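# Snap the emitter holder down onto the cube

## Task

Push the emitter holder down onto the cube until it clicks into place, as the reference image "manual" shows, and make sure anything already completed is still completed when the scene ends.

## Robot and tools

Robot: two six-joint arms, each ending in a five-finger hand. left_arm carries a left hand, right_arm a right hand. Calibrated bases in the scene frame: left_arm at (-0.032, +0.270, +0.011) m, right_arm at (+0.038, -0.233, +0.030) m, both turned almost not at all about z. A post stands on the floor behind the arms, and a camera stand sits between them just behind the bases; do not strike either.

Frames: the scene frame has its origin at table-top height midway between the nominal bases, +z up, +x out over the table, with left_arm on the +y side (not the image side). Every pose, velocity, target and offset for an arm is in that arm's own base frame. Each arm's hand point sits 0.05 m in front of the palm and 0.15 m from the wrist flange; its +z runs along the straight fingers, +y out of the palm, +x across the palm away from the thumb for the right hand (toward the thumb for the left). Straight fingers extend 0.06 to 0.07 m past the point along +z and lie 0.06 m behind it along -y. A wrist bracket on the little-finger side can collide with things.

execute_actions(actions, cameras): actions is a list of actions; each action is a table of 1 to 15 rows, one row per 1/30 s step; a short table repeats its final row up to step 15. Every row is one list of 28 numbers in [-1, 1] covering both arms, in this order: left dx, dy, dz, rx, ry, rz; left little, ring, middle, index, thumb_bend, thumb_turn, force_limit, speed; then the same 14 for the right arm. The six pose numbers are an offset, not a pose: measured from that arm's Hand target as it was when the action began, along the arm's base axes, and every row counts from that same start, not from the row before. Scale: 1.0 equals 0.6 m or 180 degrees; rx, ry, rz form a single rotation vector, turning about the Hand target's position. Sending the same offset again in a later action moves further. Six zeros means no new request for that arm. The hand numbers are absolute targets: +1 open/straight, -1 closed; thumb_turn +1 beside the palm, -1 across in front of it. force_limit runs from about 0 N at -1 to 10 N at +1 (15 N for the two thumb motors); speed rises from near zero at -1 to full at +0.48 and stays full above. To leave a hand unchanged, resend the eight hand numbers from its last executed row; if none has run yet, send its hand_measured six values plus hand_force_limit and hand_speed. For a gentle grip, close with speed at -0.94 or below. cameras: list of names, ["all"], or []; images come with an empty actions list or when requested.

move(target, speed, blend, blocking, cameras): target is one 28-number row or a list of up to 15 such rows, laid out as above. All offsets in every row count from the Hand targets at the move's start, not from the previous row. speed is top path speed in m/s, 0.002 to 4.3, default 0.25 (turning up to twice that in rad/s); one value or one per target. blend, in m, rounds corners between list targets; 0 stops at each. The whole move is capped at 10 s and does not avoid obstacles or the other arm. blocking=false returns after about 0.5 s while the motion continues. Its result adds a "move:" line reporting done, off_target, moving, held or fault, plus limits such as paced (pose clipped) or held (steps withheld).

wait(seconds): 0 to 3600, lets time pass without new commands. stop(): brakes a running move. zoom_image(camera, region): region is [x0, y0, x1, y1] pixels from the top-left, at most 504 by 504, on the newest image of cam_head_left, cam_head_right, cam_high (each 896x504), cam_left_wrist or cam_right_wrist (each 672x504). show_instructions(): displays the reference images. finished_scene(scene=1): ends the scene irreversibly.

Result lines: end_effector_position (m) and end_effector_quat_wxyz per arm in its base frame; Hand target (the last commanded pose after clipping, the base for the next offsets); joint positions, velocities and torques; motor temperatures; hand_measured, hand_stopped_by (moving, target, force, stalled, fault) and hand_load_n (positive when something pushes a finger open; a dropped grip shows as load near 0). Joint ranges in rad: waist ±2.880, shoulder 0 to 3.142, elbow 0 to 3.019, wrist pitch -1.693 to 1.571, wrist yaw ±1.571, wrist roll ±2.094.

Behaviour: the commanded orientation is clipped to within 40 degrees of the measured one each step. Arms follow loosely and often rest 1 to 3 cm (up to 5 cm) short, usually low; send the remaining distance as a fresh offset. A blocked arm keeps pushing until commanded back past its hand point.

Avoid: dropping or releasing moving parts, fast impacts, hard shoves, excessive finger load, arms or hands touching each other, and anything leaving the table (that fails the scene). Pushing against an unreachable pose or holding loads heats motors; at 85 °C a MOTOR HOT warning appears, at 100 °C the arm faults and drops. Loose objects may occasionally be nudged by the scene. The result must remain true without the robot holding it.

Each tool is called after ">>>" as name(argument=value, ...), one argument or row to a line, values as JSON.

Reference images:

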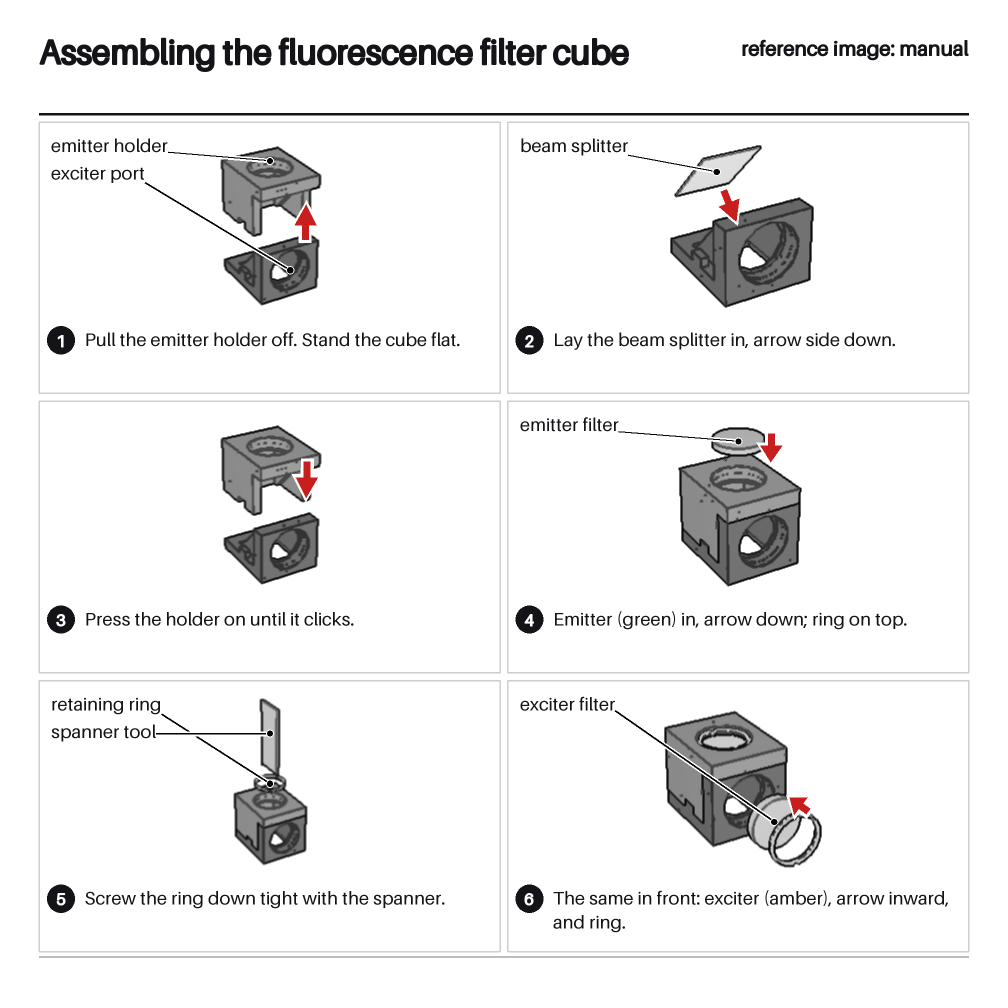

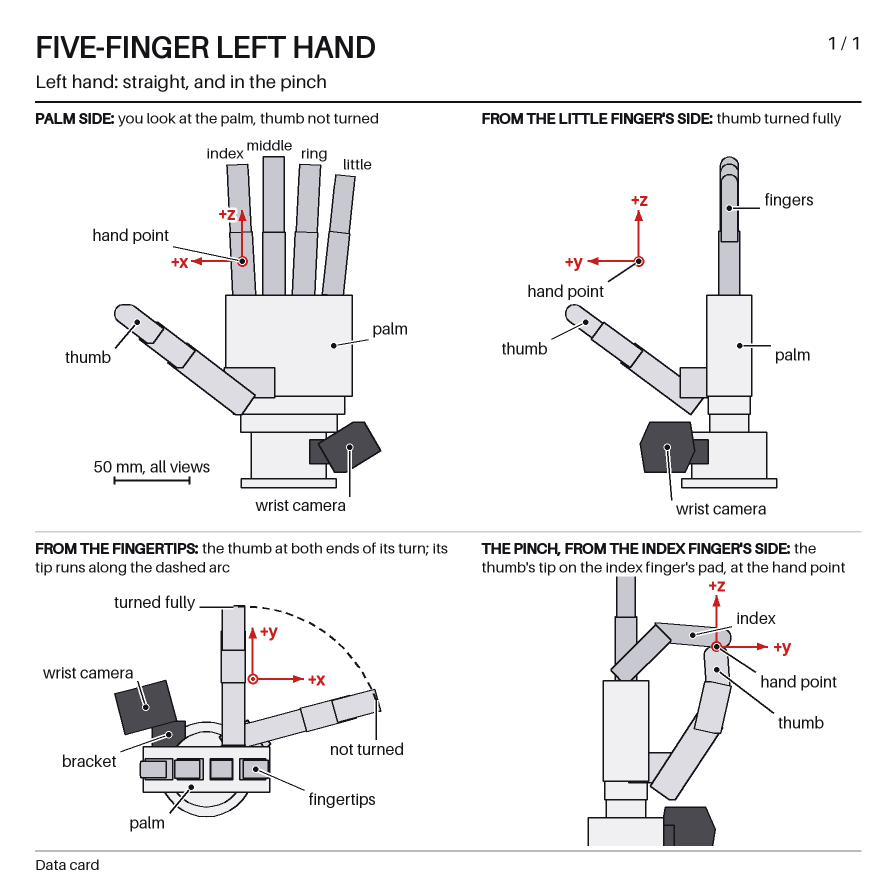

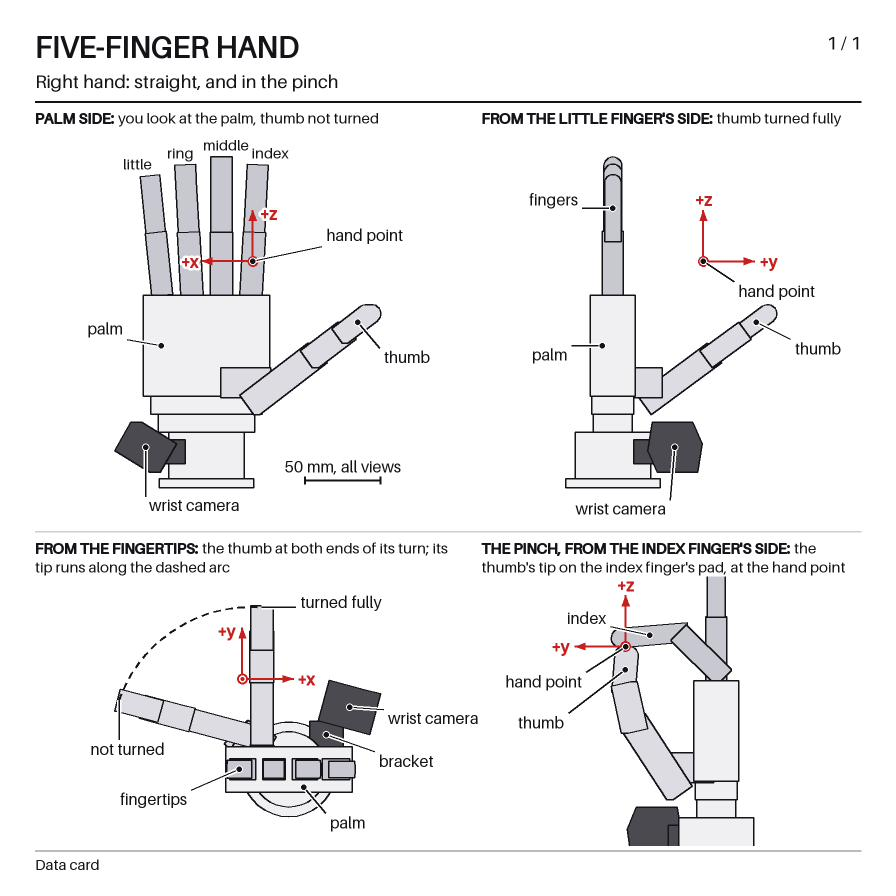

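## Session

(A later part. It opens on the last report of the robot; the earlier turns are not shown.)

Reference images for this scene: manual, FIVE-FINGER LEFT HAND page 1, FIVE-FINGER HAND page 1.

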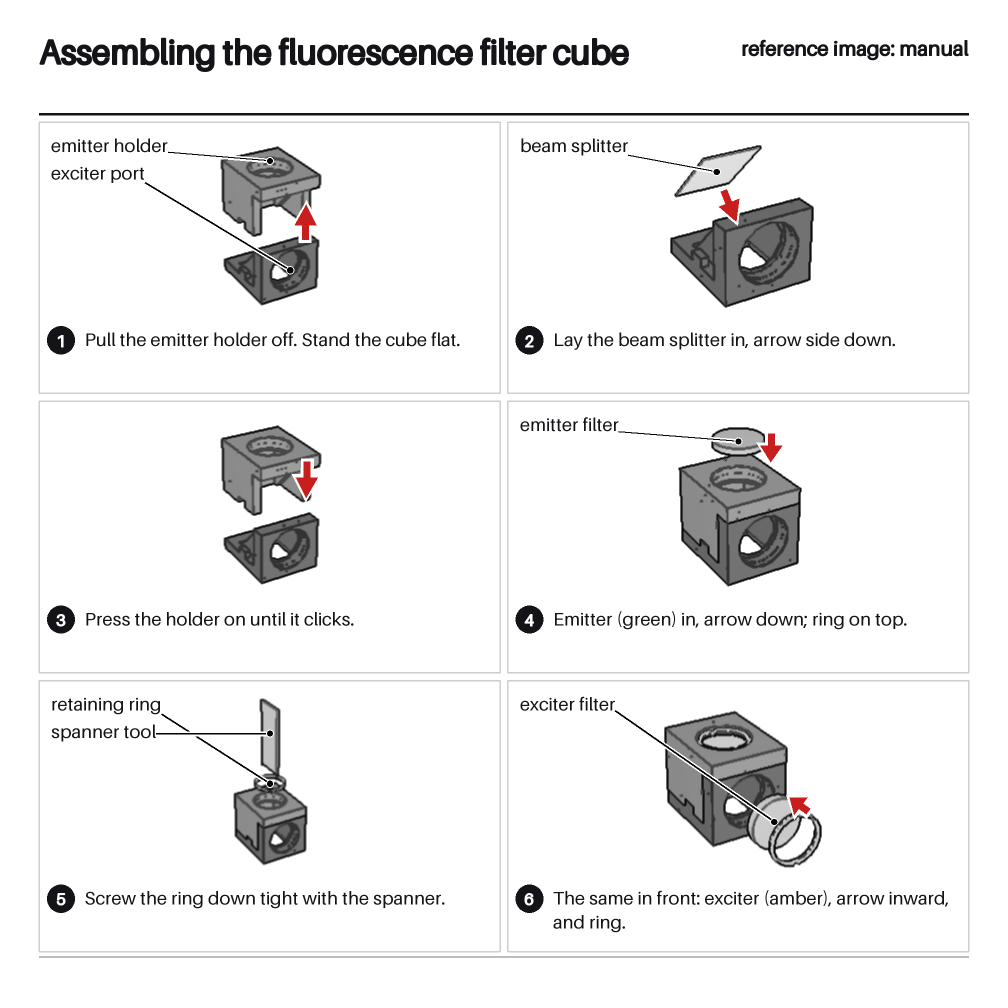

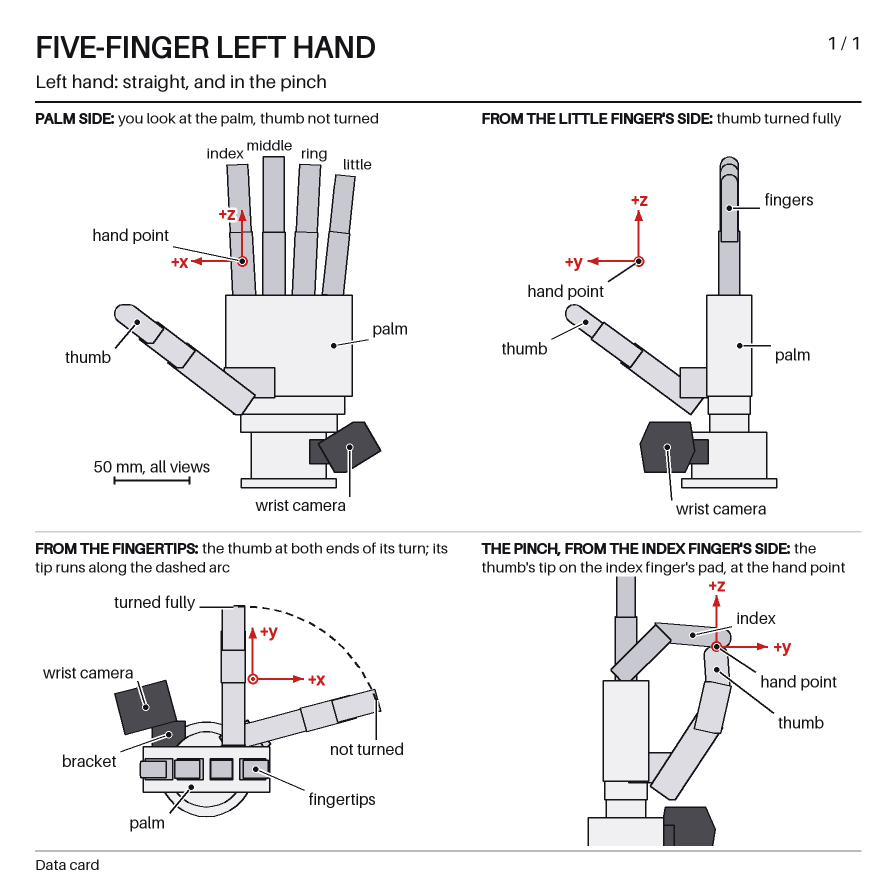

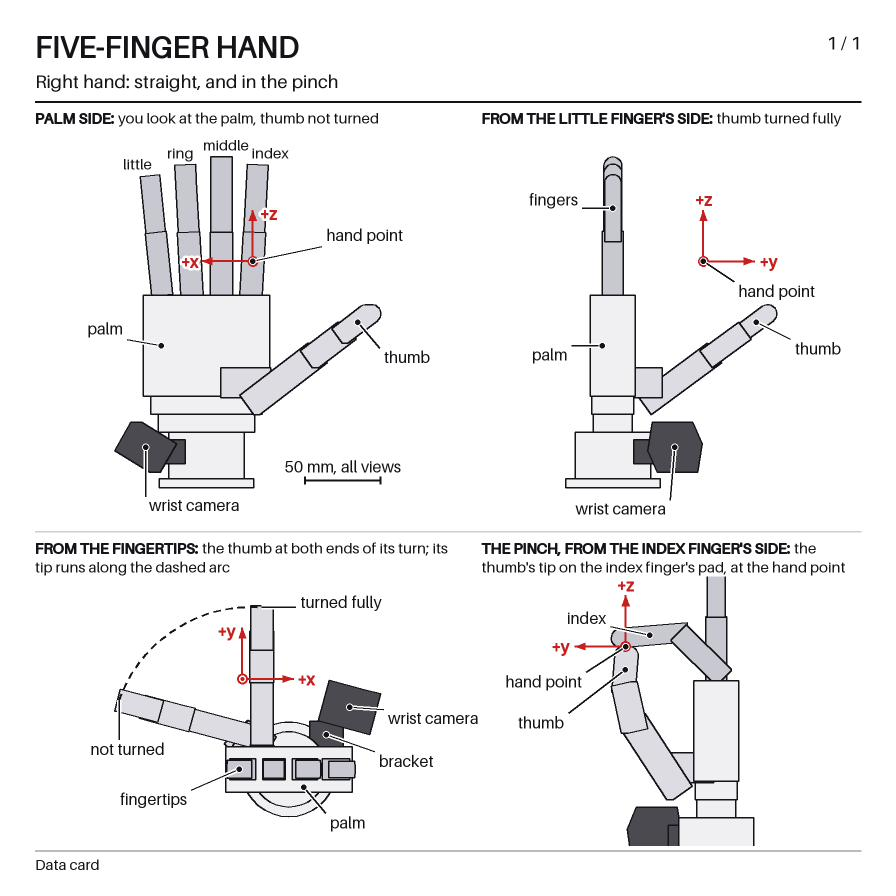

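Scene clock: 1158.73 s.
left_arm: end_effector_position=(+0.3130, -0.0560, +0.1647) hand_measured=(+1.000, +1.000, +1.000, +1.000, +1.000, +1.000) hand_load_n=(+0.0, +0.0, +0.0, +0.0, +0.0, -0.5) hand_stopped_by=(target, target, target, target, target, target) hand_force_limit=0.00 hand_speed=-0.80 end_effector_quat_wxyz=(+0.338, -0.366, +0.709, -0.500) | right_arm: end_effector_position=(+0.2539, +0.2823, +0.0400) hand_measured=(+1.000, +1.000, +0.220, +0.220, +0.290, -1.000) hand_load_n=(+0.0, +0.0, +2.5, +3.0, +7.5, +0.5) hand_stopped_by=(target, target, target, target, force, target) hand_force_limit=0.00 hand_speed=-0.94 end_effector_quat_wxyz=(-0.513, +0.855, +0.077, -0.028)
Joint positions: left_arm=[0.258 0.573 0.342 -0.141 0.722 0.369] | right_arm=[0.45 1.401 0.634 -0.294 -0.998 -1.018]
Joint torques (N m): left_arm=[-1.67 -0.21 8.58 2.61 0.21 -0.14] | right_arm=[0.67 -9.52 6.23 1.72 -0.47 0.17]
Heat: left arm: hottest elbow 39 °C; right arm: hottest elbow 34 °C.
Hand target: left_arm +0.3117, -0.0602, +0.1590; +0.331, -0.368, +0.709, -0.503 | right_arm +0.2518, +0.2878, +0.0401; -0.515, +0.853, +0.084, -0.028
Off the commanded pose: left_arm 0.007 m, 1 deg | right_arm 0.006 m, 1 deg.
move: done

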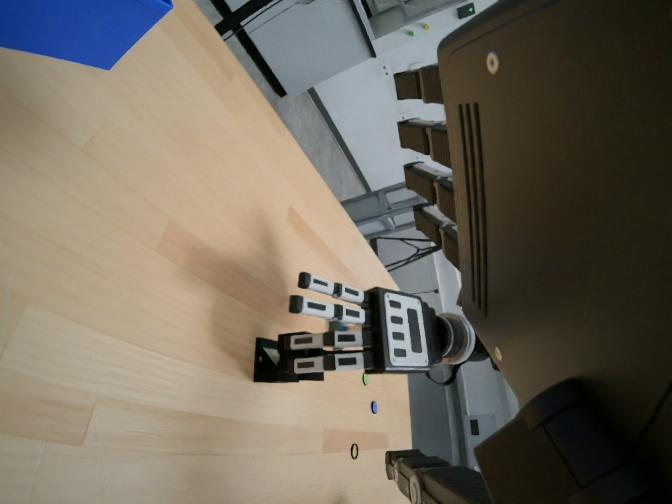

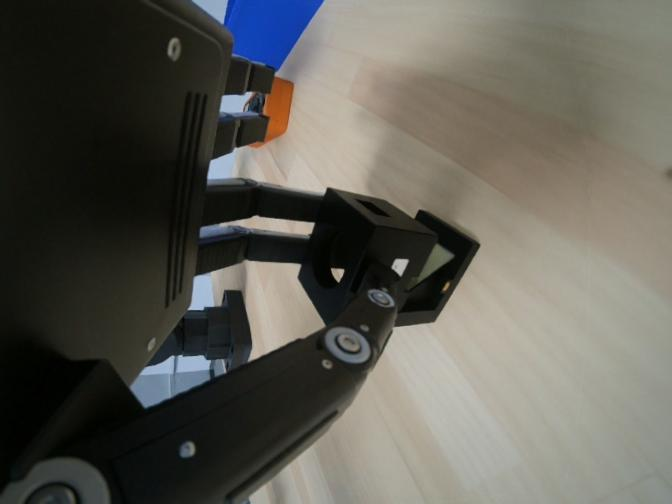

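>>> move(
  target=[0,0,0,0,0,0,1,1,1,1,1,1,0,-0.8,-0.0015,0.0,-0.005,0,0,0.0,1,1,0.22,0.22,0.1,-1,0.0,-0.94],
  speed=0.05,
  cameras=["cam_left_wrist","cam_right_wrist"],
)

>>> zoom_image(
  camera="cam_left_wrist",
  region=[250, 325, 310, 385],
)

>>> zoom_image(
  camera="cam_right_wrist",
  region=[380, 200, 500, 350],
)

Scene clock: 1178.37 s.
left_arm: end_effector_position=(+0.3130, -0.0560, +0.1647) hand_measured=(+1.000, +1.000, +1.000, +1.000, +1.000, +1.000) hand_load_n=(-0.5, +0.0, +0.0, +0.0, +0.0, +0.0) hand_stopped_by=(target, target, target, target, target, target) hand_force_limit=0.00 hand_speed=-0.80 end_effector_quat_wxyz=(+0.338, -0.366, +0.709, -0.500) | right_arm: end_effector_position=(+0.2543, +0.2830, +0.0385) hand_measured=(+1.000, +1.000, +0.220, +0.220, +0.290, -1.000) hand_load_n=(+0.0, +0.0, +2.5, +3.0, +7.5, +0.5) hand_stopped_by=(target, target, target, target, force, target) hand_force_limit=0.00 hand_speed=-0.94 end_effector_quat_wxyz=(-0.514, +0.854, +0.078, -0.026)
Joint positions: left_arm=[0.258 0.573 0.342 -0.141 0.722 0.369] | right_arm=[0.451 1.404 0.631 -0.28 -0.998 -1.016]
Joint torques (N m): left_arm=[-1.96 0.03 8.55 2.58 0.2 -0.12] | right_arm=[0.79 -9.35 6.06 1.77 -0.44 0.17]
Heat: left arm: hottest elbow 39 °C; right arm: hottest elbow 33 °C.
Hand target: left_arm +0.3117, -0.0602, +0.1590; +0.331, -0.368, +0.709, -0.503 | right_arm +0.2509, +0.2879, +0.0372; -0.515, +0.852, +0.084, -0.028
Off the commanded pose: left_arm 0.007 m, 1 deg | right_arm 0.006 m, 1 deg.
move: done

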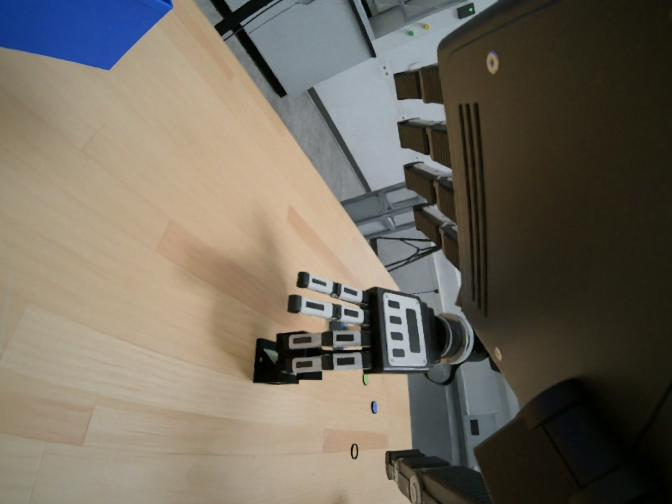

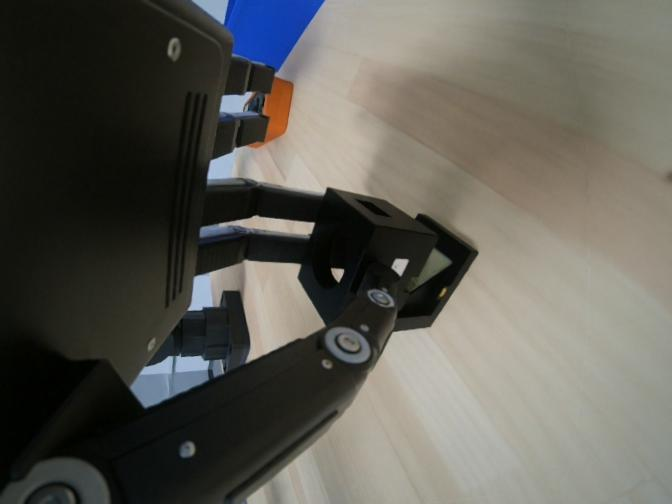

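Scaled by 8.400 from the camera's image (finer frame: 960x720).

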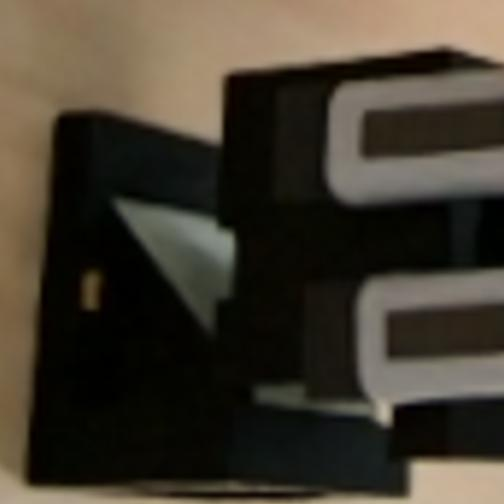

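Scaled by 3.360 from the camera's image (finer frame: 960x720).

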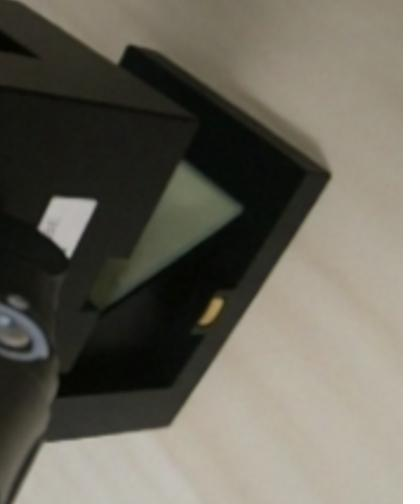

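>>> move(
  target=[0,0,0,0,0,0,1,1,1,1,1,1,0,-0.8,0.0,-0.0133,0.0,0,0,0.0,1,1,0.22,0.22,0.1,-1,0.0,-0.94],
  speed=0.05,
  cameras=["cam_left_wrist","cam_right_wrist"],
)

>>> zoom_image(
  camera="cam_left_wrist",
  region=[250, 325, 310, 385],
)

>>> zoom_image(
  camera="cam_right_wrist",
  region=[380, 200, 500, 350],
)

Scene clock: 1224.60 s.
left_arm: end_effector_position=(+0.3130, -0.0560, +0.1647) hand_measured=(+1.000, +1.000, +1.000, +1.000, +1.000, +1.000) hand_load_n=(+0.0, +0.0, +0.0, -0.5, +0.0, -0.5) hand_stopped_by=(target, target, target, target, target, target) hand_force_limit=0.00 hand_speed=-0.80 end_effector_quat_wxyz=(+0.338, -0.366, +0.709, -0.500) | right_arm: end_effector_position=(+0.2521, +0.2821, +0.0371) hand_measured=(+1.000, +1.000, +0.220, +0.220, +0.290, -1.000) hand_load_n=(+0.0, +0.0, +2.5, +3.0, +7.5, +0.5) hand_stopped_by=(target, target, target, target, force, target) hand_force_limit=0.00 hand_speed=-0.94 end_effector_quat_wxyz=(-0.514, +0.853, +0.085, -0.027)
Joint positions: left_arm=[0.258 0.573 0.342 -0.141 0.722 0.369] | right_arm=[0.451 1.404 0.627 -0.286 -1.003 -1.035]
Joint torques (N m): left_arm=[-1.61 -0.21 8.54 2.52 0.2 -0.13] | right_arm=[-1.2 -9.88 6.04 0.85 -0.62 0.06]
Motor temperatures (°C): left_arm=[27 24 39 27 24 24] | right_arm=[28 27 31 24 27 25]
Heat: left arm: hottest elbow 39 °C; right arm: hottest elbow 31 °C.
Hand target: left_arm +0.3117, -0.0602, +0.1590; +0.331, -0.368, +0.709, -0.503 | right_arm +0.2508, +0.2798, +0.0371; -0.515, +0.853, +0.084, -0.028
Off the commanded pose: left_arm 0.007 m, 1 deg | right_arm 0.002 m, 0 deg.
move: done

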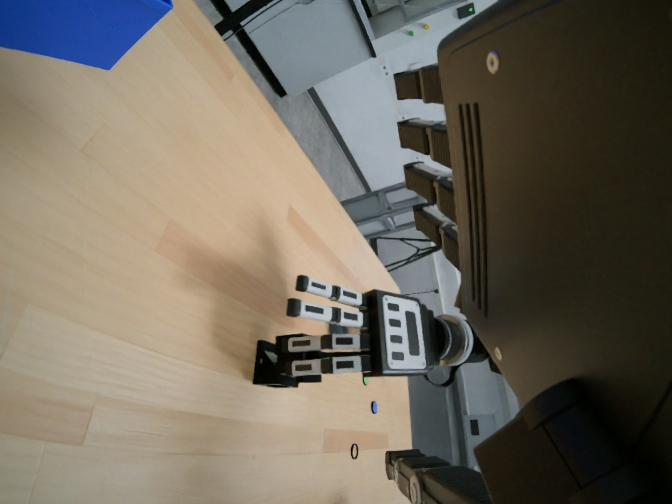

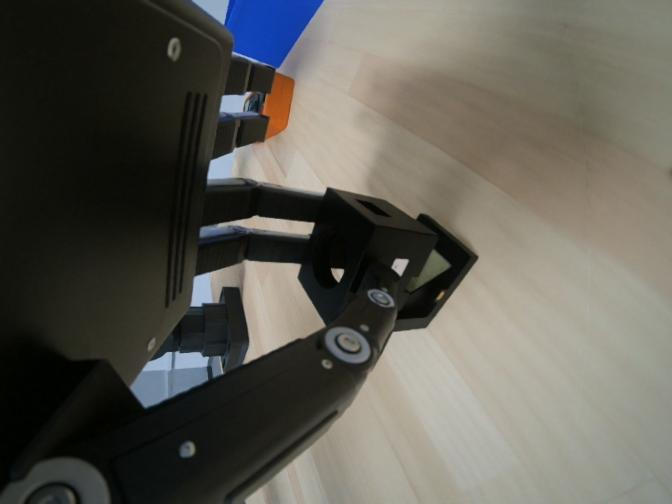

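Scaled by 8.400 from the camera's image (finer frame: 960x720).

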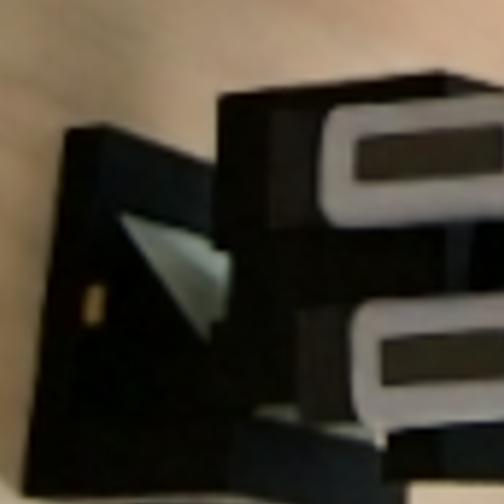

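Scaled by 3.360 from the camera's image (finer frame: 960x720).

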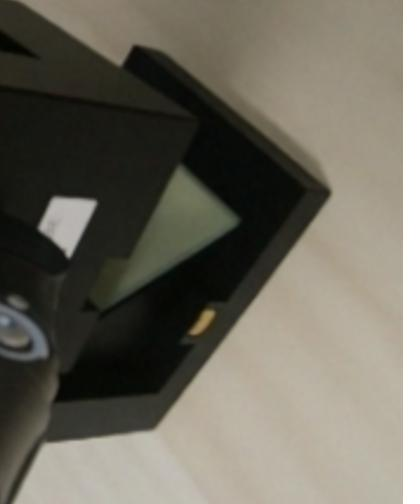

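>>> move(
  target=[0,0,0,0,0,0,1,1,1,1,1,1,0,-0.8,0.015,0.0,0.06,0,0,0.0,1,1,0.22,0.22,0.1,-1,0.0,-0.94],
  speed=0.15,
  cameras=["cam_left_wrist","cam_right_wrist"],
)

Scene clock: 1237.50 s.
left_arm: end_effector_position=(+0.3130, -0.0560, +0.1647) hand_measured=(+1.000, +1.000, +1.000, +1.000, +1.000, +1.000) hand_load_n=(+0.0, +0.0, +0.0, +0.0, +0.0, +0.0) hand_stopped_by=(target, target, target, target, target, target) hand_force_limit=0.00 hand_speed=-0.80 end_effector_quat_wxyz=(+0.338, -0.366, +0.709, -0.500) | right_arm: end_effector_position=(+0.2347, +0.2722, +0.0500) hand_measured=(+1.000, +1.000, +0.220, +0.220, +0.290, -1.000) hand_load_n=(+0.0, +0.0, +2.5, +3.0, +7.5, +0.5) hand_stopped_by=(target, target, target, target, force, target) hand_force_limit=0.00 hand_speed=-0.94 end_effector_quat_wxyz=(-0.503, +0.859, +0.071, -0.056)
Joint positions: left_arm=[0.258 0.573 0.342 -0.141 0.722 0.369] | right_arm=[0.447 1.356 0.639 -0.432 -1.007 -1.055]
Joint torques (N m): left_arm=[-1.73 -0.09 8.53 2.48 0.21 -0.12] | right_arm=[-1.96 -10.81 10.3 0.8 -0.67 0.05]
Heat: left arm: hottest elbow 39 °C; right arm: hottest elbow 31 °C.
Hand target: left_arm +0.3117, -0.0602, +0.1590; +0.331, -0.368, +0.709, -0.503 | right_arm +0.2600, +0.2798, +0.0732; -0.515, +0.853, +0.084, -0.028
Off the commanded pose: left_arm 0.007 m, 1 deg | right_arm 0.035 m, 4 deg.
move: off_target (right_arm)

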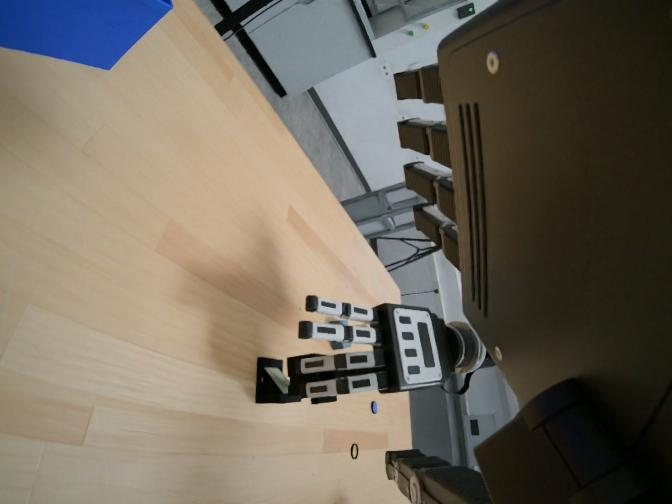

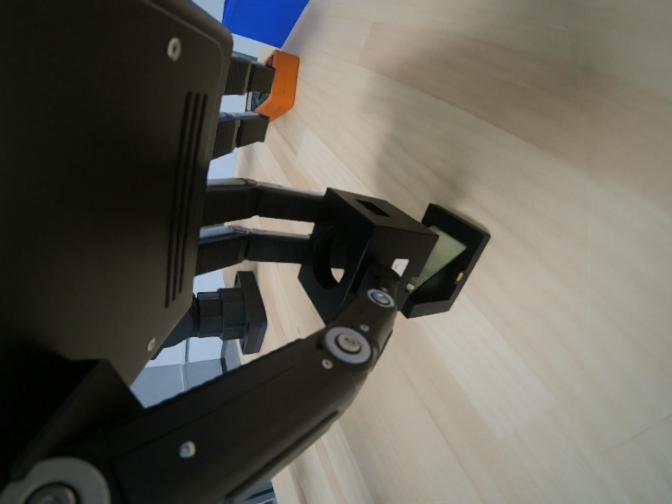

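>>> execute_actions(
  actions=[],
  cameras=["cam_left_wrist","cam_right_wrist"],
)

Scene clock: 1252.57 s.
left_arm: end_effector_position=(+0.3130, -0.0560, +0.1647) hand_measured=(+1.000, +1.000, +1.000, +1.000, +1.000, +1.000) hand_load_n=(+0.0, +0.0, +0.0, +0.0, +0.0, -0.5) hand_stopped_by=(target, target, target, target, target, target) hand_force_limit=0.00 hand_speed=-0.80 end_effector_quat_wxyz=(+0.338, -0.366, +0.709, -0.500) | right_arm: end_effector_position=(+0.2346, +0.2721, +0.0500) hand_measured=(+1.000, +1.000, +0.220, +0.220, +0.290, -1.000) hand_load_n=(+0.0, +0.0, +2.5, +2.5, +7.5, +0.0) hand_stopped_by=(target, target, target, target, force, target) hand_force_limit=0.00 hand_speed=-0.94 end_effector_quat_wxyz=(-0.503, +0.859, +0.072, -0.056)
Joint positions: left_arm=[0.258 0.573 0.342 -0.141 0.722 0.369] | right_arm=[0.447 1.356 0.639 -0.432 -1.007 -1.055]
Joint velocities: within noise
Joint torques (N m): left_arm=[-2.02 0.09 8.5 2.52 0.19 -0.11] | right_arm=[-1.96 -10.7 10.29 0.77 -0.68 0.05]
Motor temperatures (°C): left_arm=[27 24 39 27 24 24] | right_arm=[28 27 33 23 27 25]
Heat: left arm: hottest elbow 39 °C; right arm: hottest elbow 33 °C.
Hand target: left_arm +0.3117, -0.0602, +0.1590; +0.331, -0.368, +0.709, -0.503 | right_arm +0.2599, +0.2798, +0.0732; -0.515, +0.853, +0.084, -0.028
Off the commanded pose: left_arm 0.007 m, 1 deg | right_arm 0.035 m, 4 deg.
Images, in order (width x height): cam_left_wrist 672x504, cam_right_wrist 672x504.

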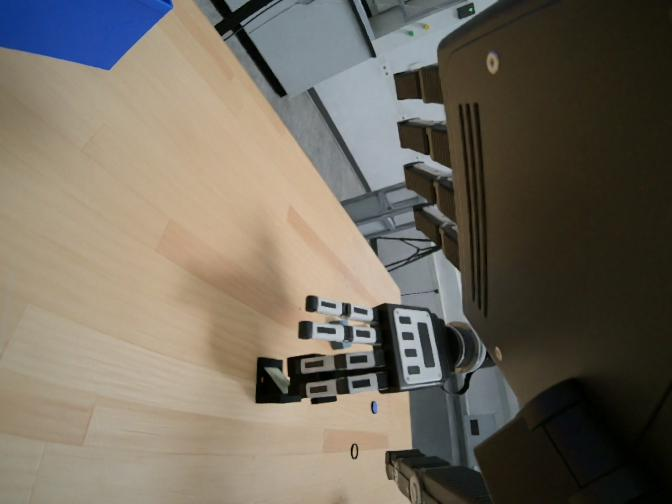

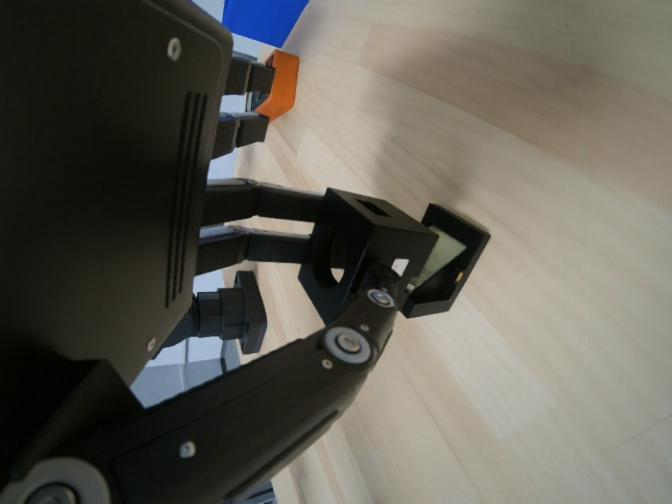

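>>> zoom_image(
  camera="cam_right_wrist",
  region=[380, 190, 500, 340],
)

>>> zoom_image(
  camera="cam_left_wrist",
  region=[245, 340, 315, 415],
)

Scaled by 3.360 from the camera's image (finer frame: 960x720).

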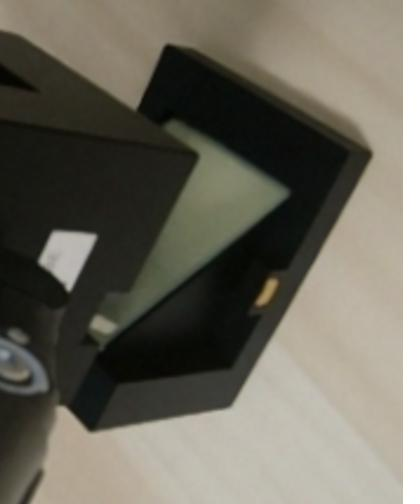

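Scaled by 6.720 from the camera's image (finer frame: 960x720).

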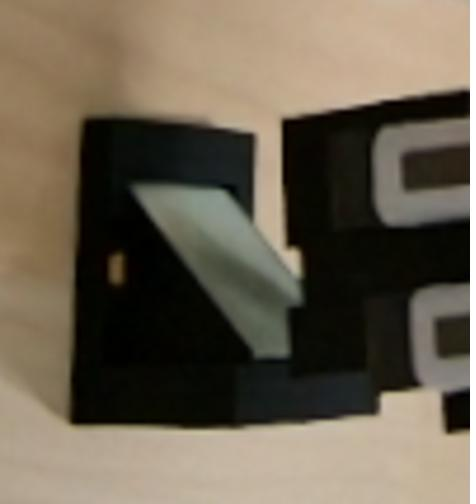

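>>> execute_actions(
  actions=[],
  cameras=["cam_head_left","cam_high"],
)

>>> zoom_image(
  camera="cam_high",
  region=[380, 220, 520, 360],
)

Scene clock: 1263.70 s.
left_arm: end_effector_position=(+0.3130, -0.0560, +0.1647) hand_measured=(+1.000, +1.000, +1.000, +1.000, +1.000, +1.000) hand_load_n=(+0.0, +0.0, +0.0, +0.0, +0.0, +0.0) hand_stopped_by=(target, target, target, target, target, target) hand_force_limit=0.00 hand_speed=-0.80 end_effector_quat_wxyz=(+0.338, -0.366, +0.709, -0.500) | right_arm: end_effector_position=(+0.2346, +0.2721, +0.0500) hand_measured=(+1.000, +1.000, +0.220, +0.220, +0.290, -1.000) hand_load_n=(+0.0, +0.0, +2.5, +2.5, +7.5, +0.0) hand_stopped_by=(target, target, target, target, force, target) hand_force_limit=0.00 hand_speed=-0.94 end_effector_quat_wxyz=(-0.503, +0.859, +0.072, -0.056)
Joint positions: left_arm=[0.258 0.573 0.342 -0.141 0.722 0.369] | right_arm=[0.447 1.356 0.639 -0.432 -1.007 -1.055]
Joint velocities: within noise
Joint torques (N m): left_arm=[-1.85 -0.21 8.57 2.51 0.21 -0.1] | right_arm=[-2.02 -10.7 10.29 0.81 -0.68 0.06]
Motor temperatures (°C): left_arm=[27 24 39 27 24 24] | right_arm=[28 27 34 23 27 25]
Heat: left arm: hottest elbow 39 °C; right arm: hottest elbow 34 °C.
Hand target: left_arm +0.3117, -0.0602, +0.1590; +0.331, -0.368, +0.709, -0.503 | right_arm +0.2599, +0.2798, +0.0732; -0.515, +0.853, +0.084, -0.028
Off the commanded pose: left_arm 0.007 m, 1 deg | right_arm 0.035 m, 4 deg.
Images, in order (width x height): cam_head_left 896x504, cam_high 896x504.

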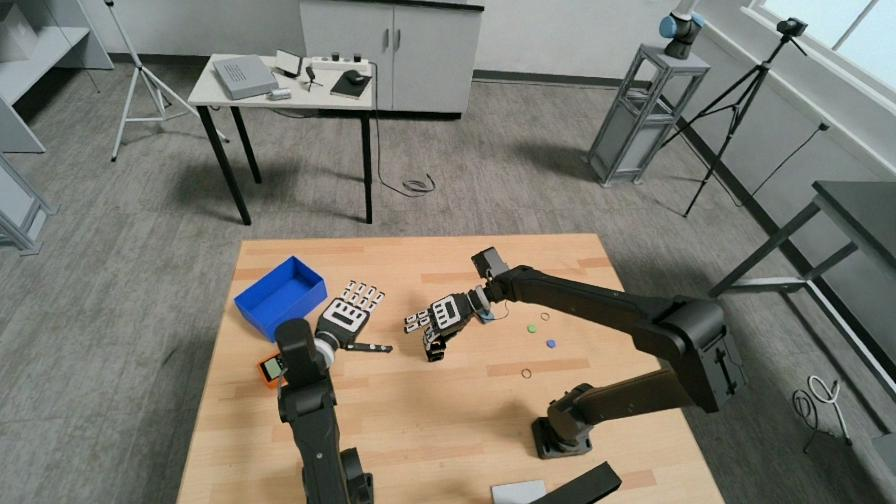

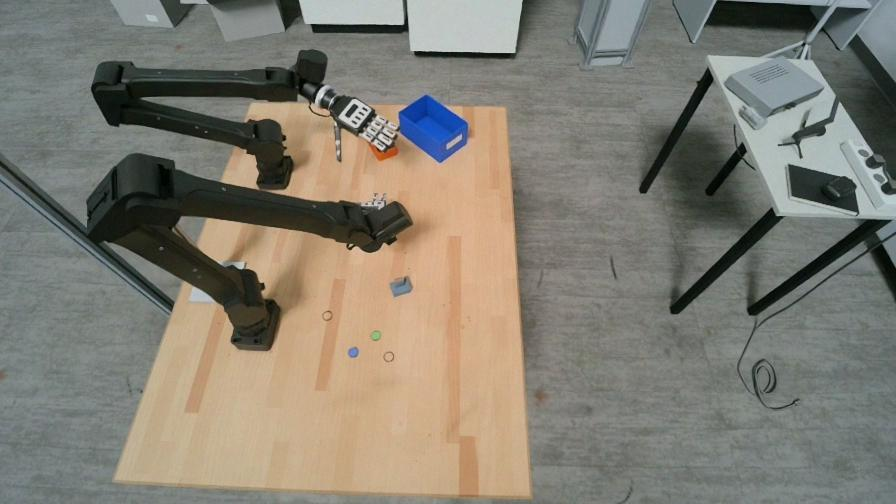

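Scaled by 3.600.

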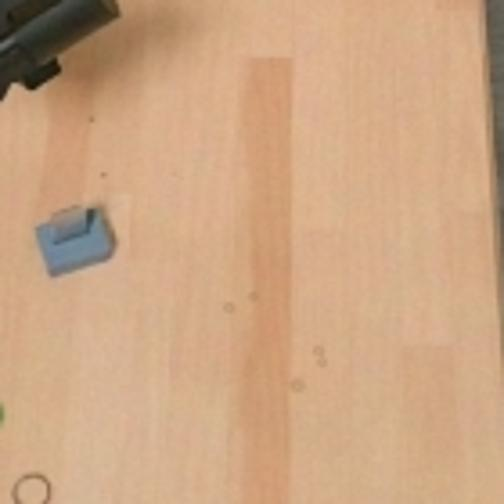

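>>> move(
  target=[0,0,0,0,0,0,1,1,1,1,1,1,0,-0.8,-0.0435,-0.023,0.0447,0,0,0,1,1,0.22,0.22,0.1,-1,0.0,-0.94],
  speed=0.1,
  cameras=["cam_left_wrist","cam_right_wrist"],
)

>>> zoom_image(
  camera="cam_left_wrist",
  region=[245, 340, 315, 415],
)

Scene clock: 1274.73 s.
left_arm: end_effector_position=(+0.3130, -0.0560, +0.1647) hand_measured=(+1.000, +1.000, +1.000, +1.000, +1.000, +1.000) hand_load_n=(+0.0, +0.0, +0.0, +0.0, +0.0, +0.0) hand_stopped_by=(target, target, target, target, target, target) hand_force_limit=0.00 hand_speed=-0.80 end_effector_quat_wxyz=(+0.338, -0.366, +0.709, -0.500) | right_arm: end_effector_position=(+0.2218, +0.2651, +0.0865) hand_measured=(+1.000, +1.000, +0.220, +0.220, +0.290, -1.000) hand_load_n=(+0.0, +0.0, +2.5, +2.5, +7.0, +0.0) hand_stopped_by=(target, target, target, target, force, target) hand_force_limit=0.00 hand_speed=-0.94 end_effector_quat_wxyz=(-0.508, +0.856, +0.079, -0.045)
Joint positions: left_arm=[0.258 0.573 0.342 -0.141 0.722 0.369] | right_arm=[0.444 1.221 0.639 -0.543 -1.01 -1.063]
Joint torques (N m): left_arm=[-1.38 -0.21 8.57 2.51 0.19 -0.12] | right_arm=[-2.08 -9.11 8.87 0.76 -0.65 0.05]
Heat: left arm: hottest elbow 39 °C; right arm: hottest elbow 35 °C.
Hand target: left_arm +0.3117, -0.0602, +0.1590; +0.331, -0.368, +0.709, -0.503 | right_arm +0.2338, +0.2660, +0.1000; -0.515, +0.852, +0.084, -0.028
Off the commanded pose: left_arm 0.007 m, 1 deg | right_arm 0.018 m, 2 deg.
move: off_target (right_arm)

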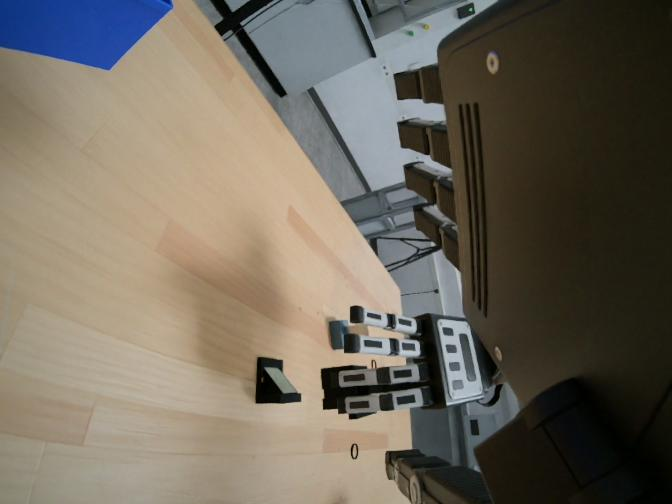

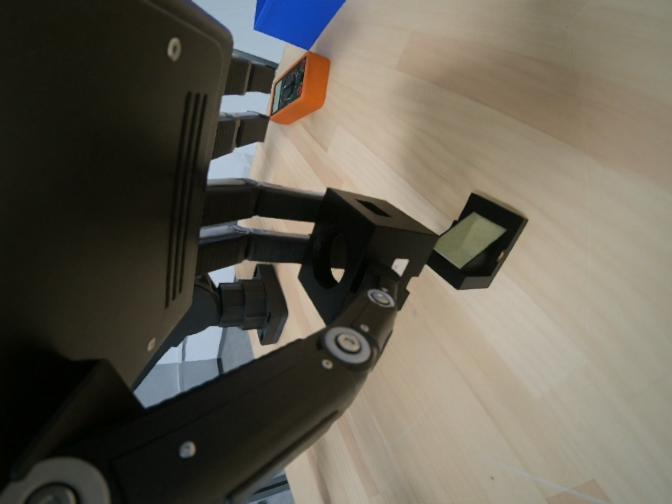

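Scaled by 6.720 from the camera's image (finer frame: 960x720).

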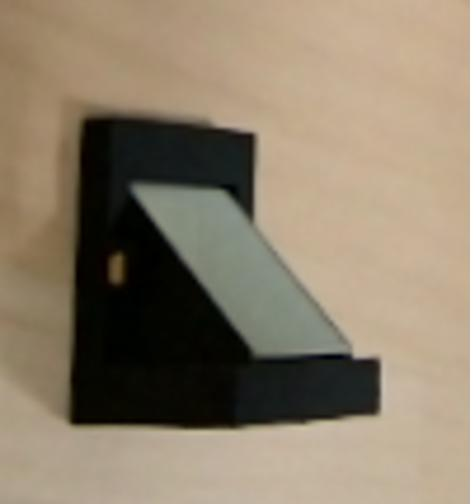

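>>> zoom_image(
  camera="cam_right_wrist",
  region=[420, 180, 540, 300],
)

Scaled by 4.200 from the camera's image (finer frame: 960x720).

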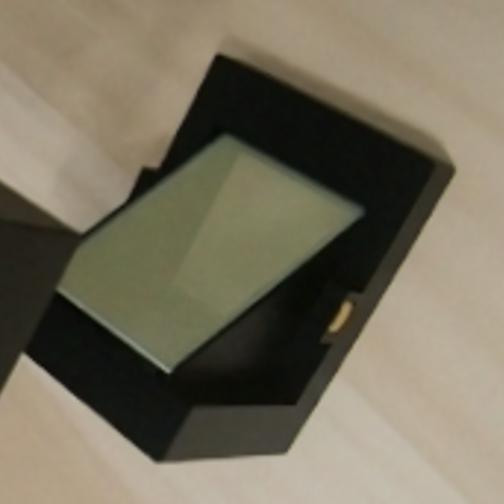

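>>> move(
  target=[0,0,0,0,0,0,1,1,1,1,1,1,0,-0.8,0,0.0187,-0.08,0,0,0,1,1,0.22,0.22,0.1,-1,0.0,-0.94],
  speed=0.06,
  cameras=["cam_left_wrist","cam_right_wrist"],
)

>>> zoom_image(
  camera="cam_left_wrist",
  region=[250, 345, 310, 415],
)

>>> zoom_image(
  camera="cam_right_wrist",
  region=[380, 200, 500, 350],
)

Scene clock: 1294.57 s.
left_arm: end_effector_position=(+0.3130, -0.0560, +0.1647) hand_measured=(+1.000, +1.000, +1.000, +1.000, +1.000, +1.000) hand_load_n=(+0.0, +0.0, +0.0, +0.0, +0.0, +0.0) hand_stopped_by=(target, target, target, target, target, target) hand_force_limit=0.00 hand_speed=-0.80 end_effector_quat_wxyz=(+0.338, -0.366, +0.709, -0.500) | right_arm: end_effector_position=(+0.2353, +0.2725, +0.0516) hand_measured=(+1.000, +1.000, +0.220, +0.220, +0.290, -1.000) hand_load_n=(+0.0, -0.5, +2.5, +2.5, +7.5, +0.5) hand_stopped_by=(target, target, target, target, force, target) hand_force_limit=0.00 hand_speed=-0.94 end_effector_quat_wxyz=(-0.513, +0.854, +0.079, -0.028)
Joint positions: left_arm=[0.258 0.573 0.342 -0.141 0.722 0.369] | right_arm=[0.447 1.317 0.597 -0.347 -1.001 -1.027]
Joint torques (N m): left_arm=[-1.55 -0.32 8.51 2.54 0.22 -0.1] | right_arm=[0.44 -8.53 6.43 1.83 -0.46 0.19]
Heat: left arm: hottest elbow 39 °C; right arm: hottest elbow 35 °C.
Hand target: left_arm +0.3117, -0.0602, +0.1590; +0.331, -0.368, +0.709, -0.503 | right_arm +0.2338, +0.2772, +0.0520; -0.515, +0.853, +0.084, -0.028
Off the commanded pose: left_arm 0.007 m, 1 deg | right_arm 0.005 m, 1 deg.
move: done

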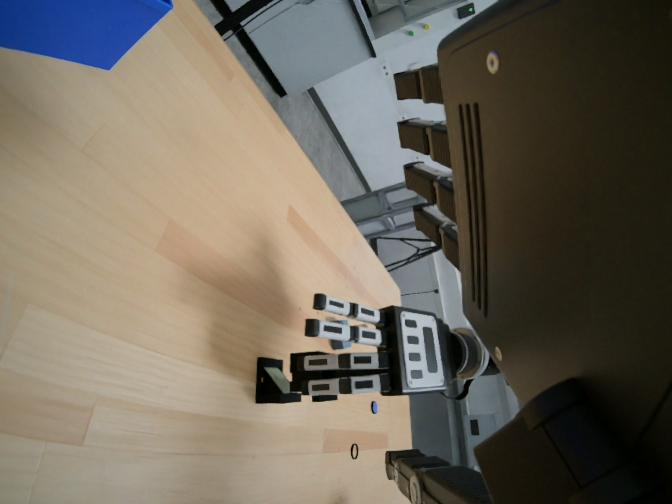

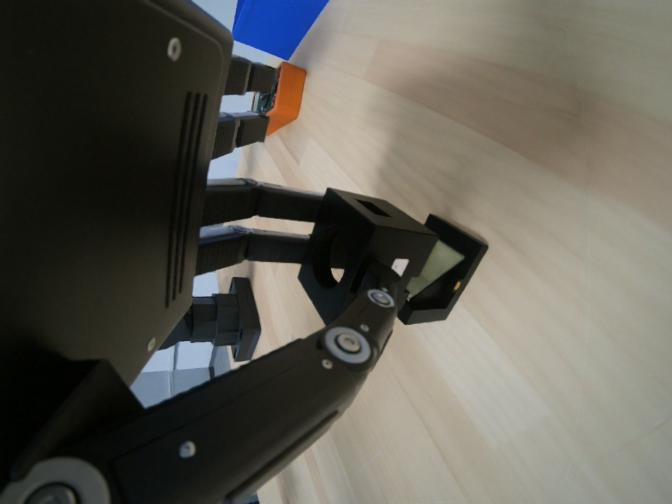

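Scaled by 7.200 from the camera's image (finer frame: 960x720).

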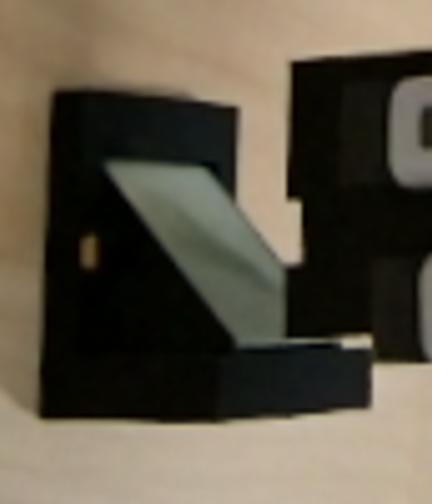

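Scaled by 3.360 from the camera's image (finer frame: 960x720).

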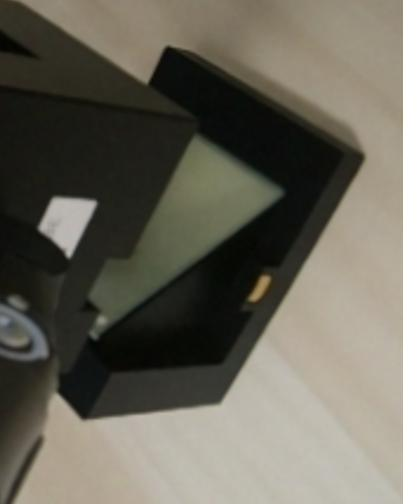

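>>> zoom_image(
  camera="cam_right_wrist",
  region=[290, 170, 450, 330],
)

Scaled by 3.150 from the camera's image (finer frame: 960x720).

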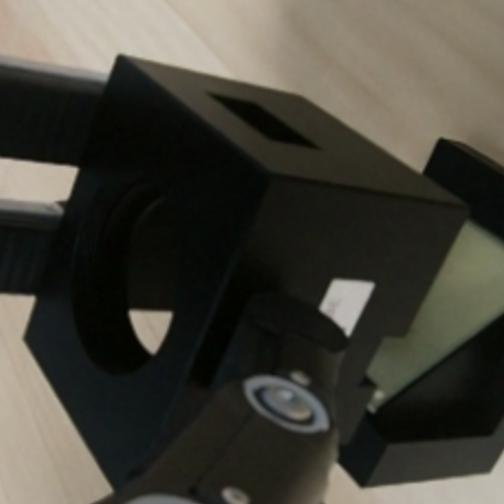

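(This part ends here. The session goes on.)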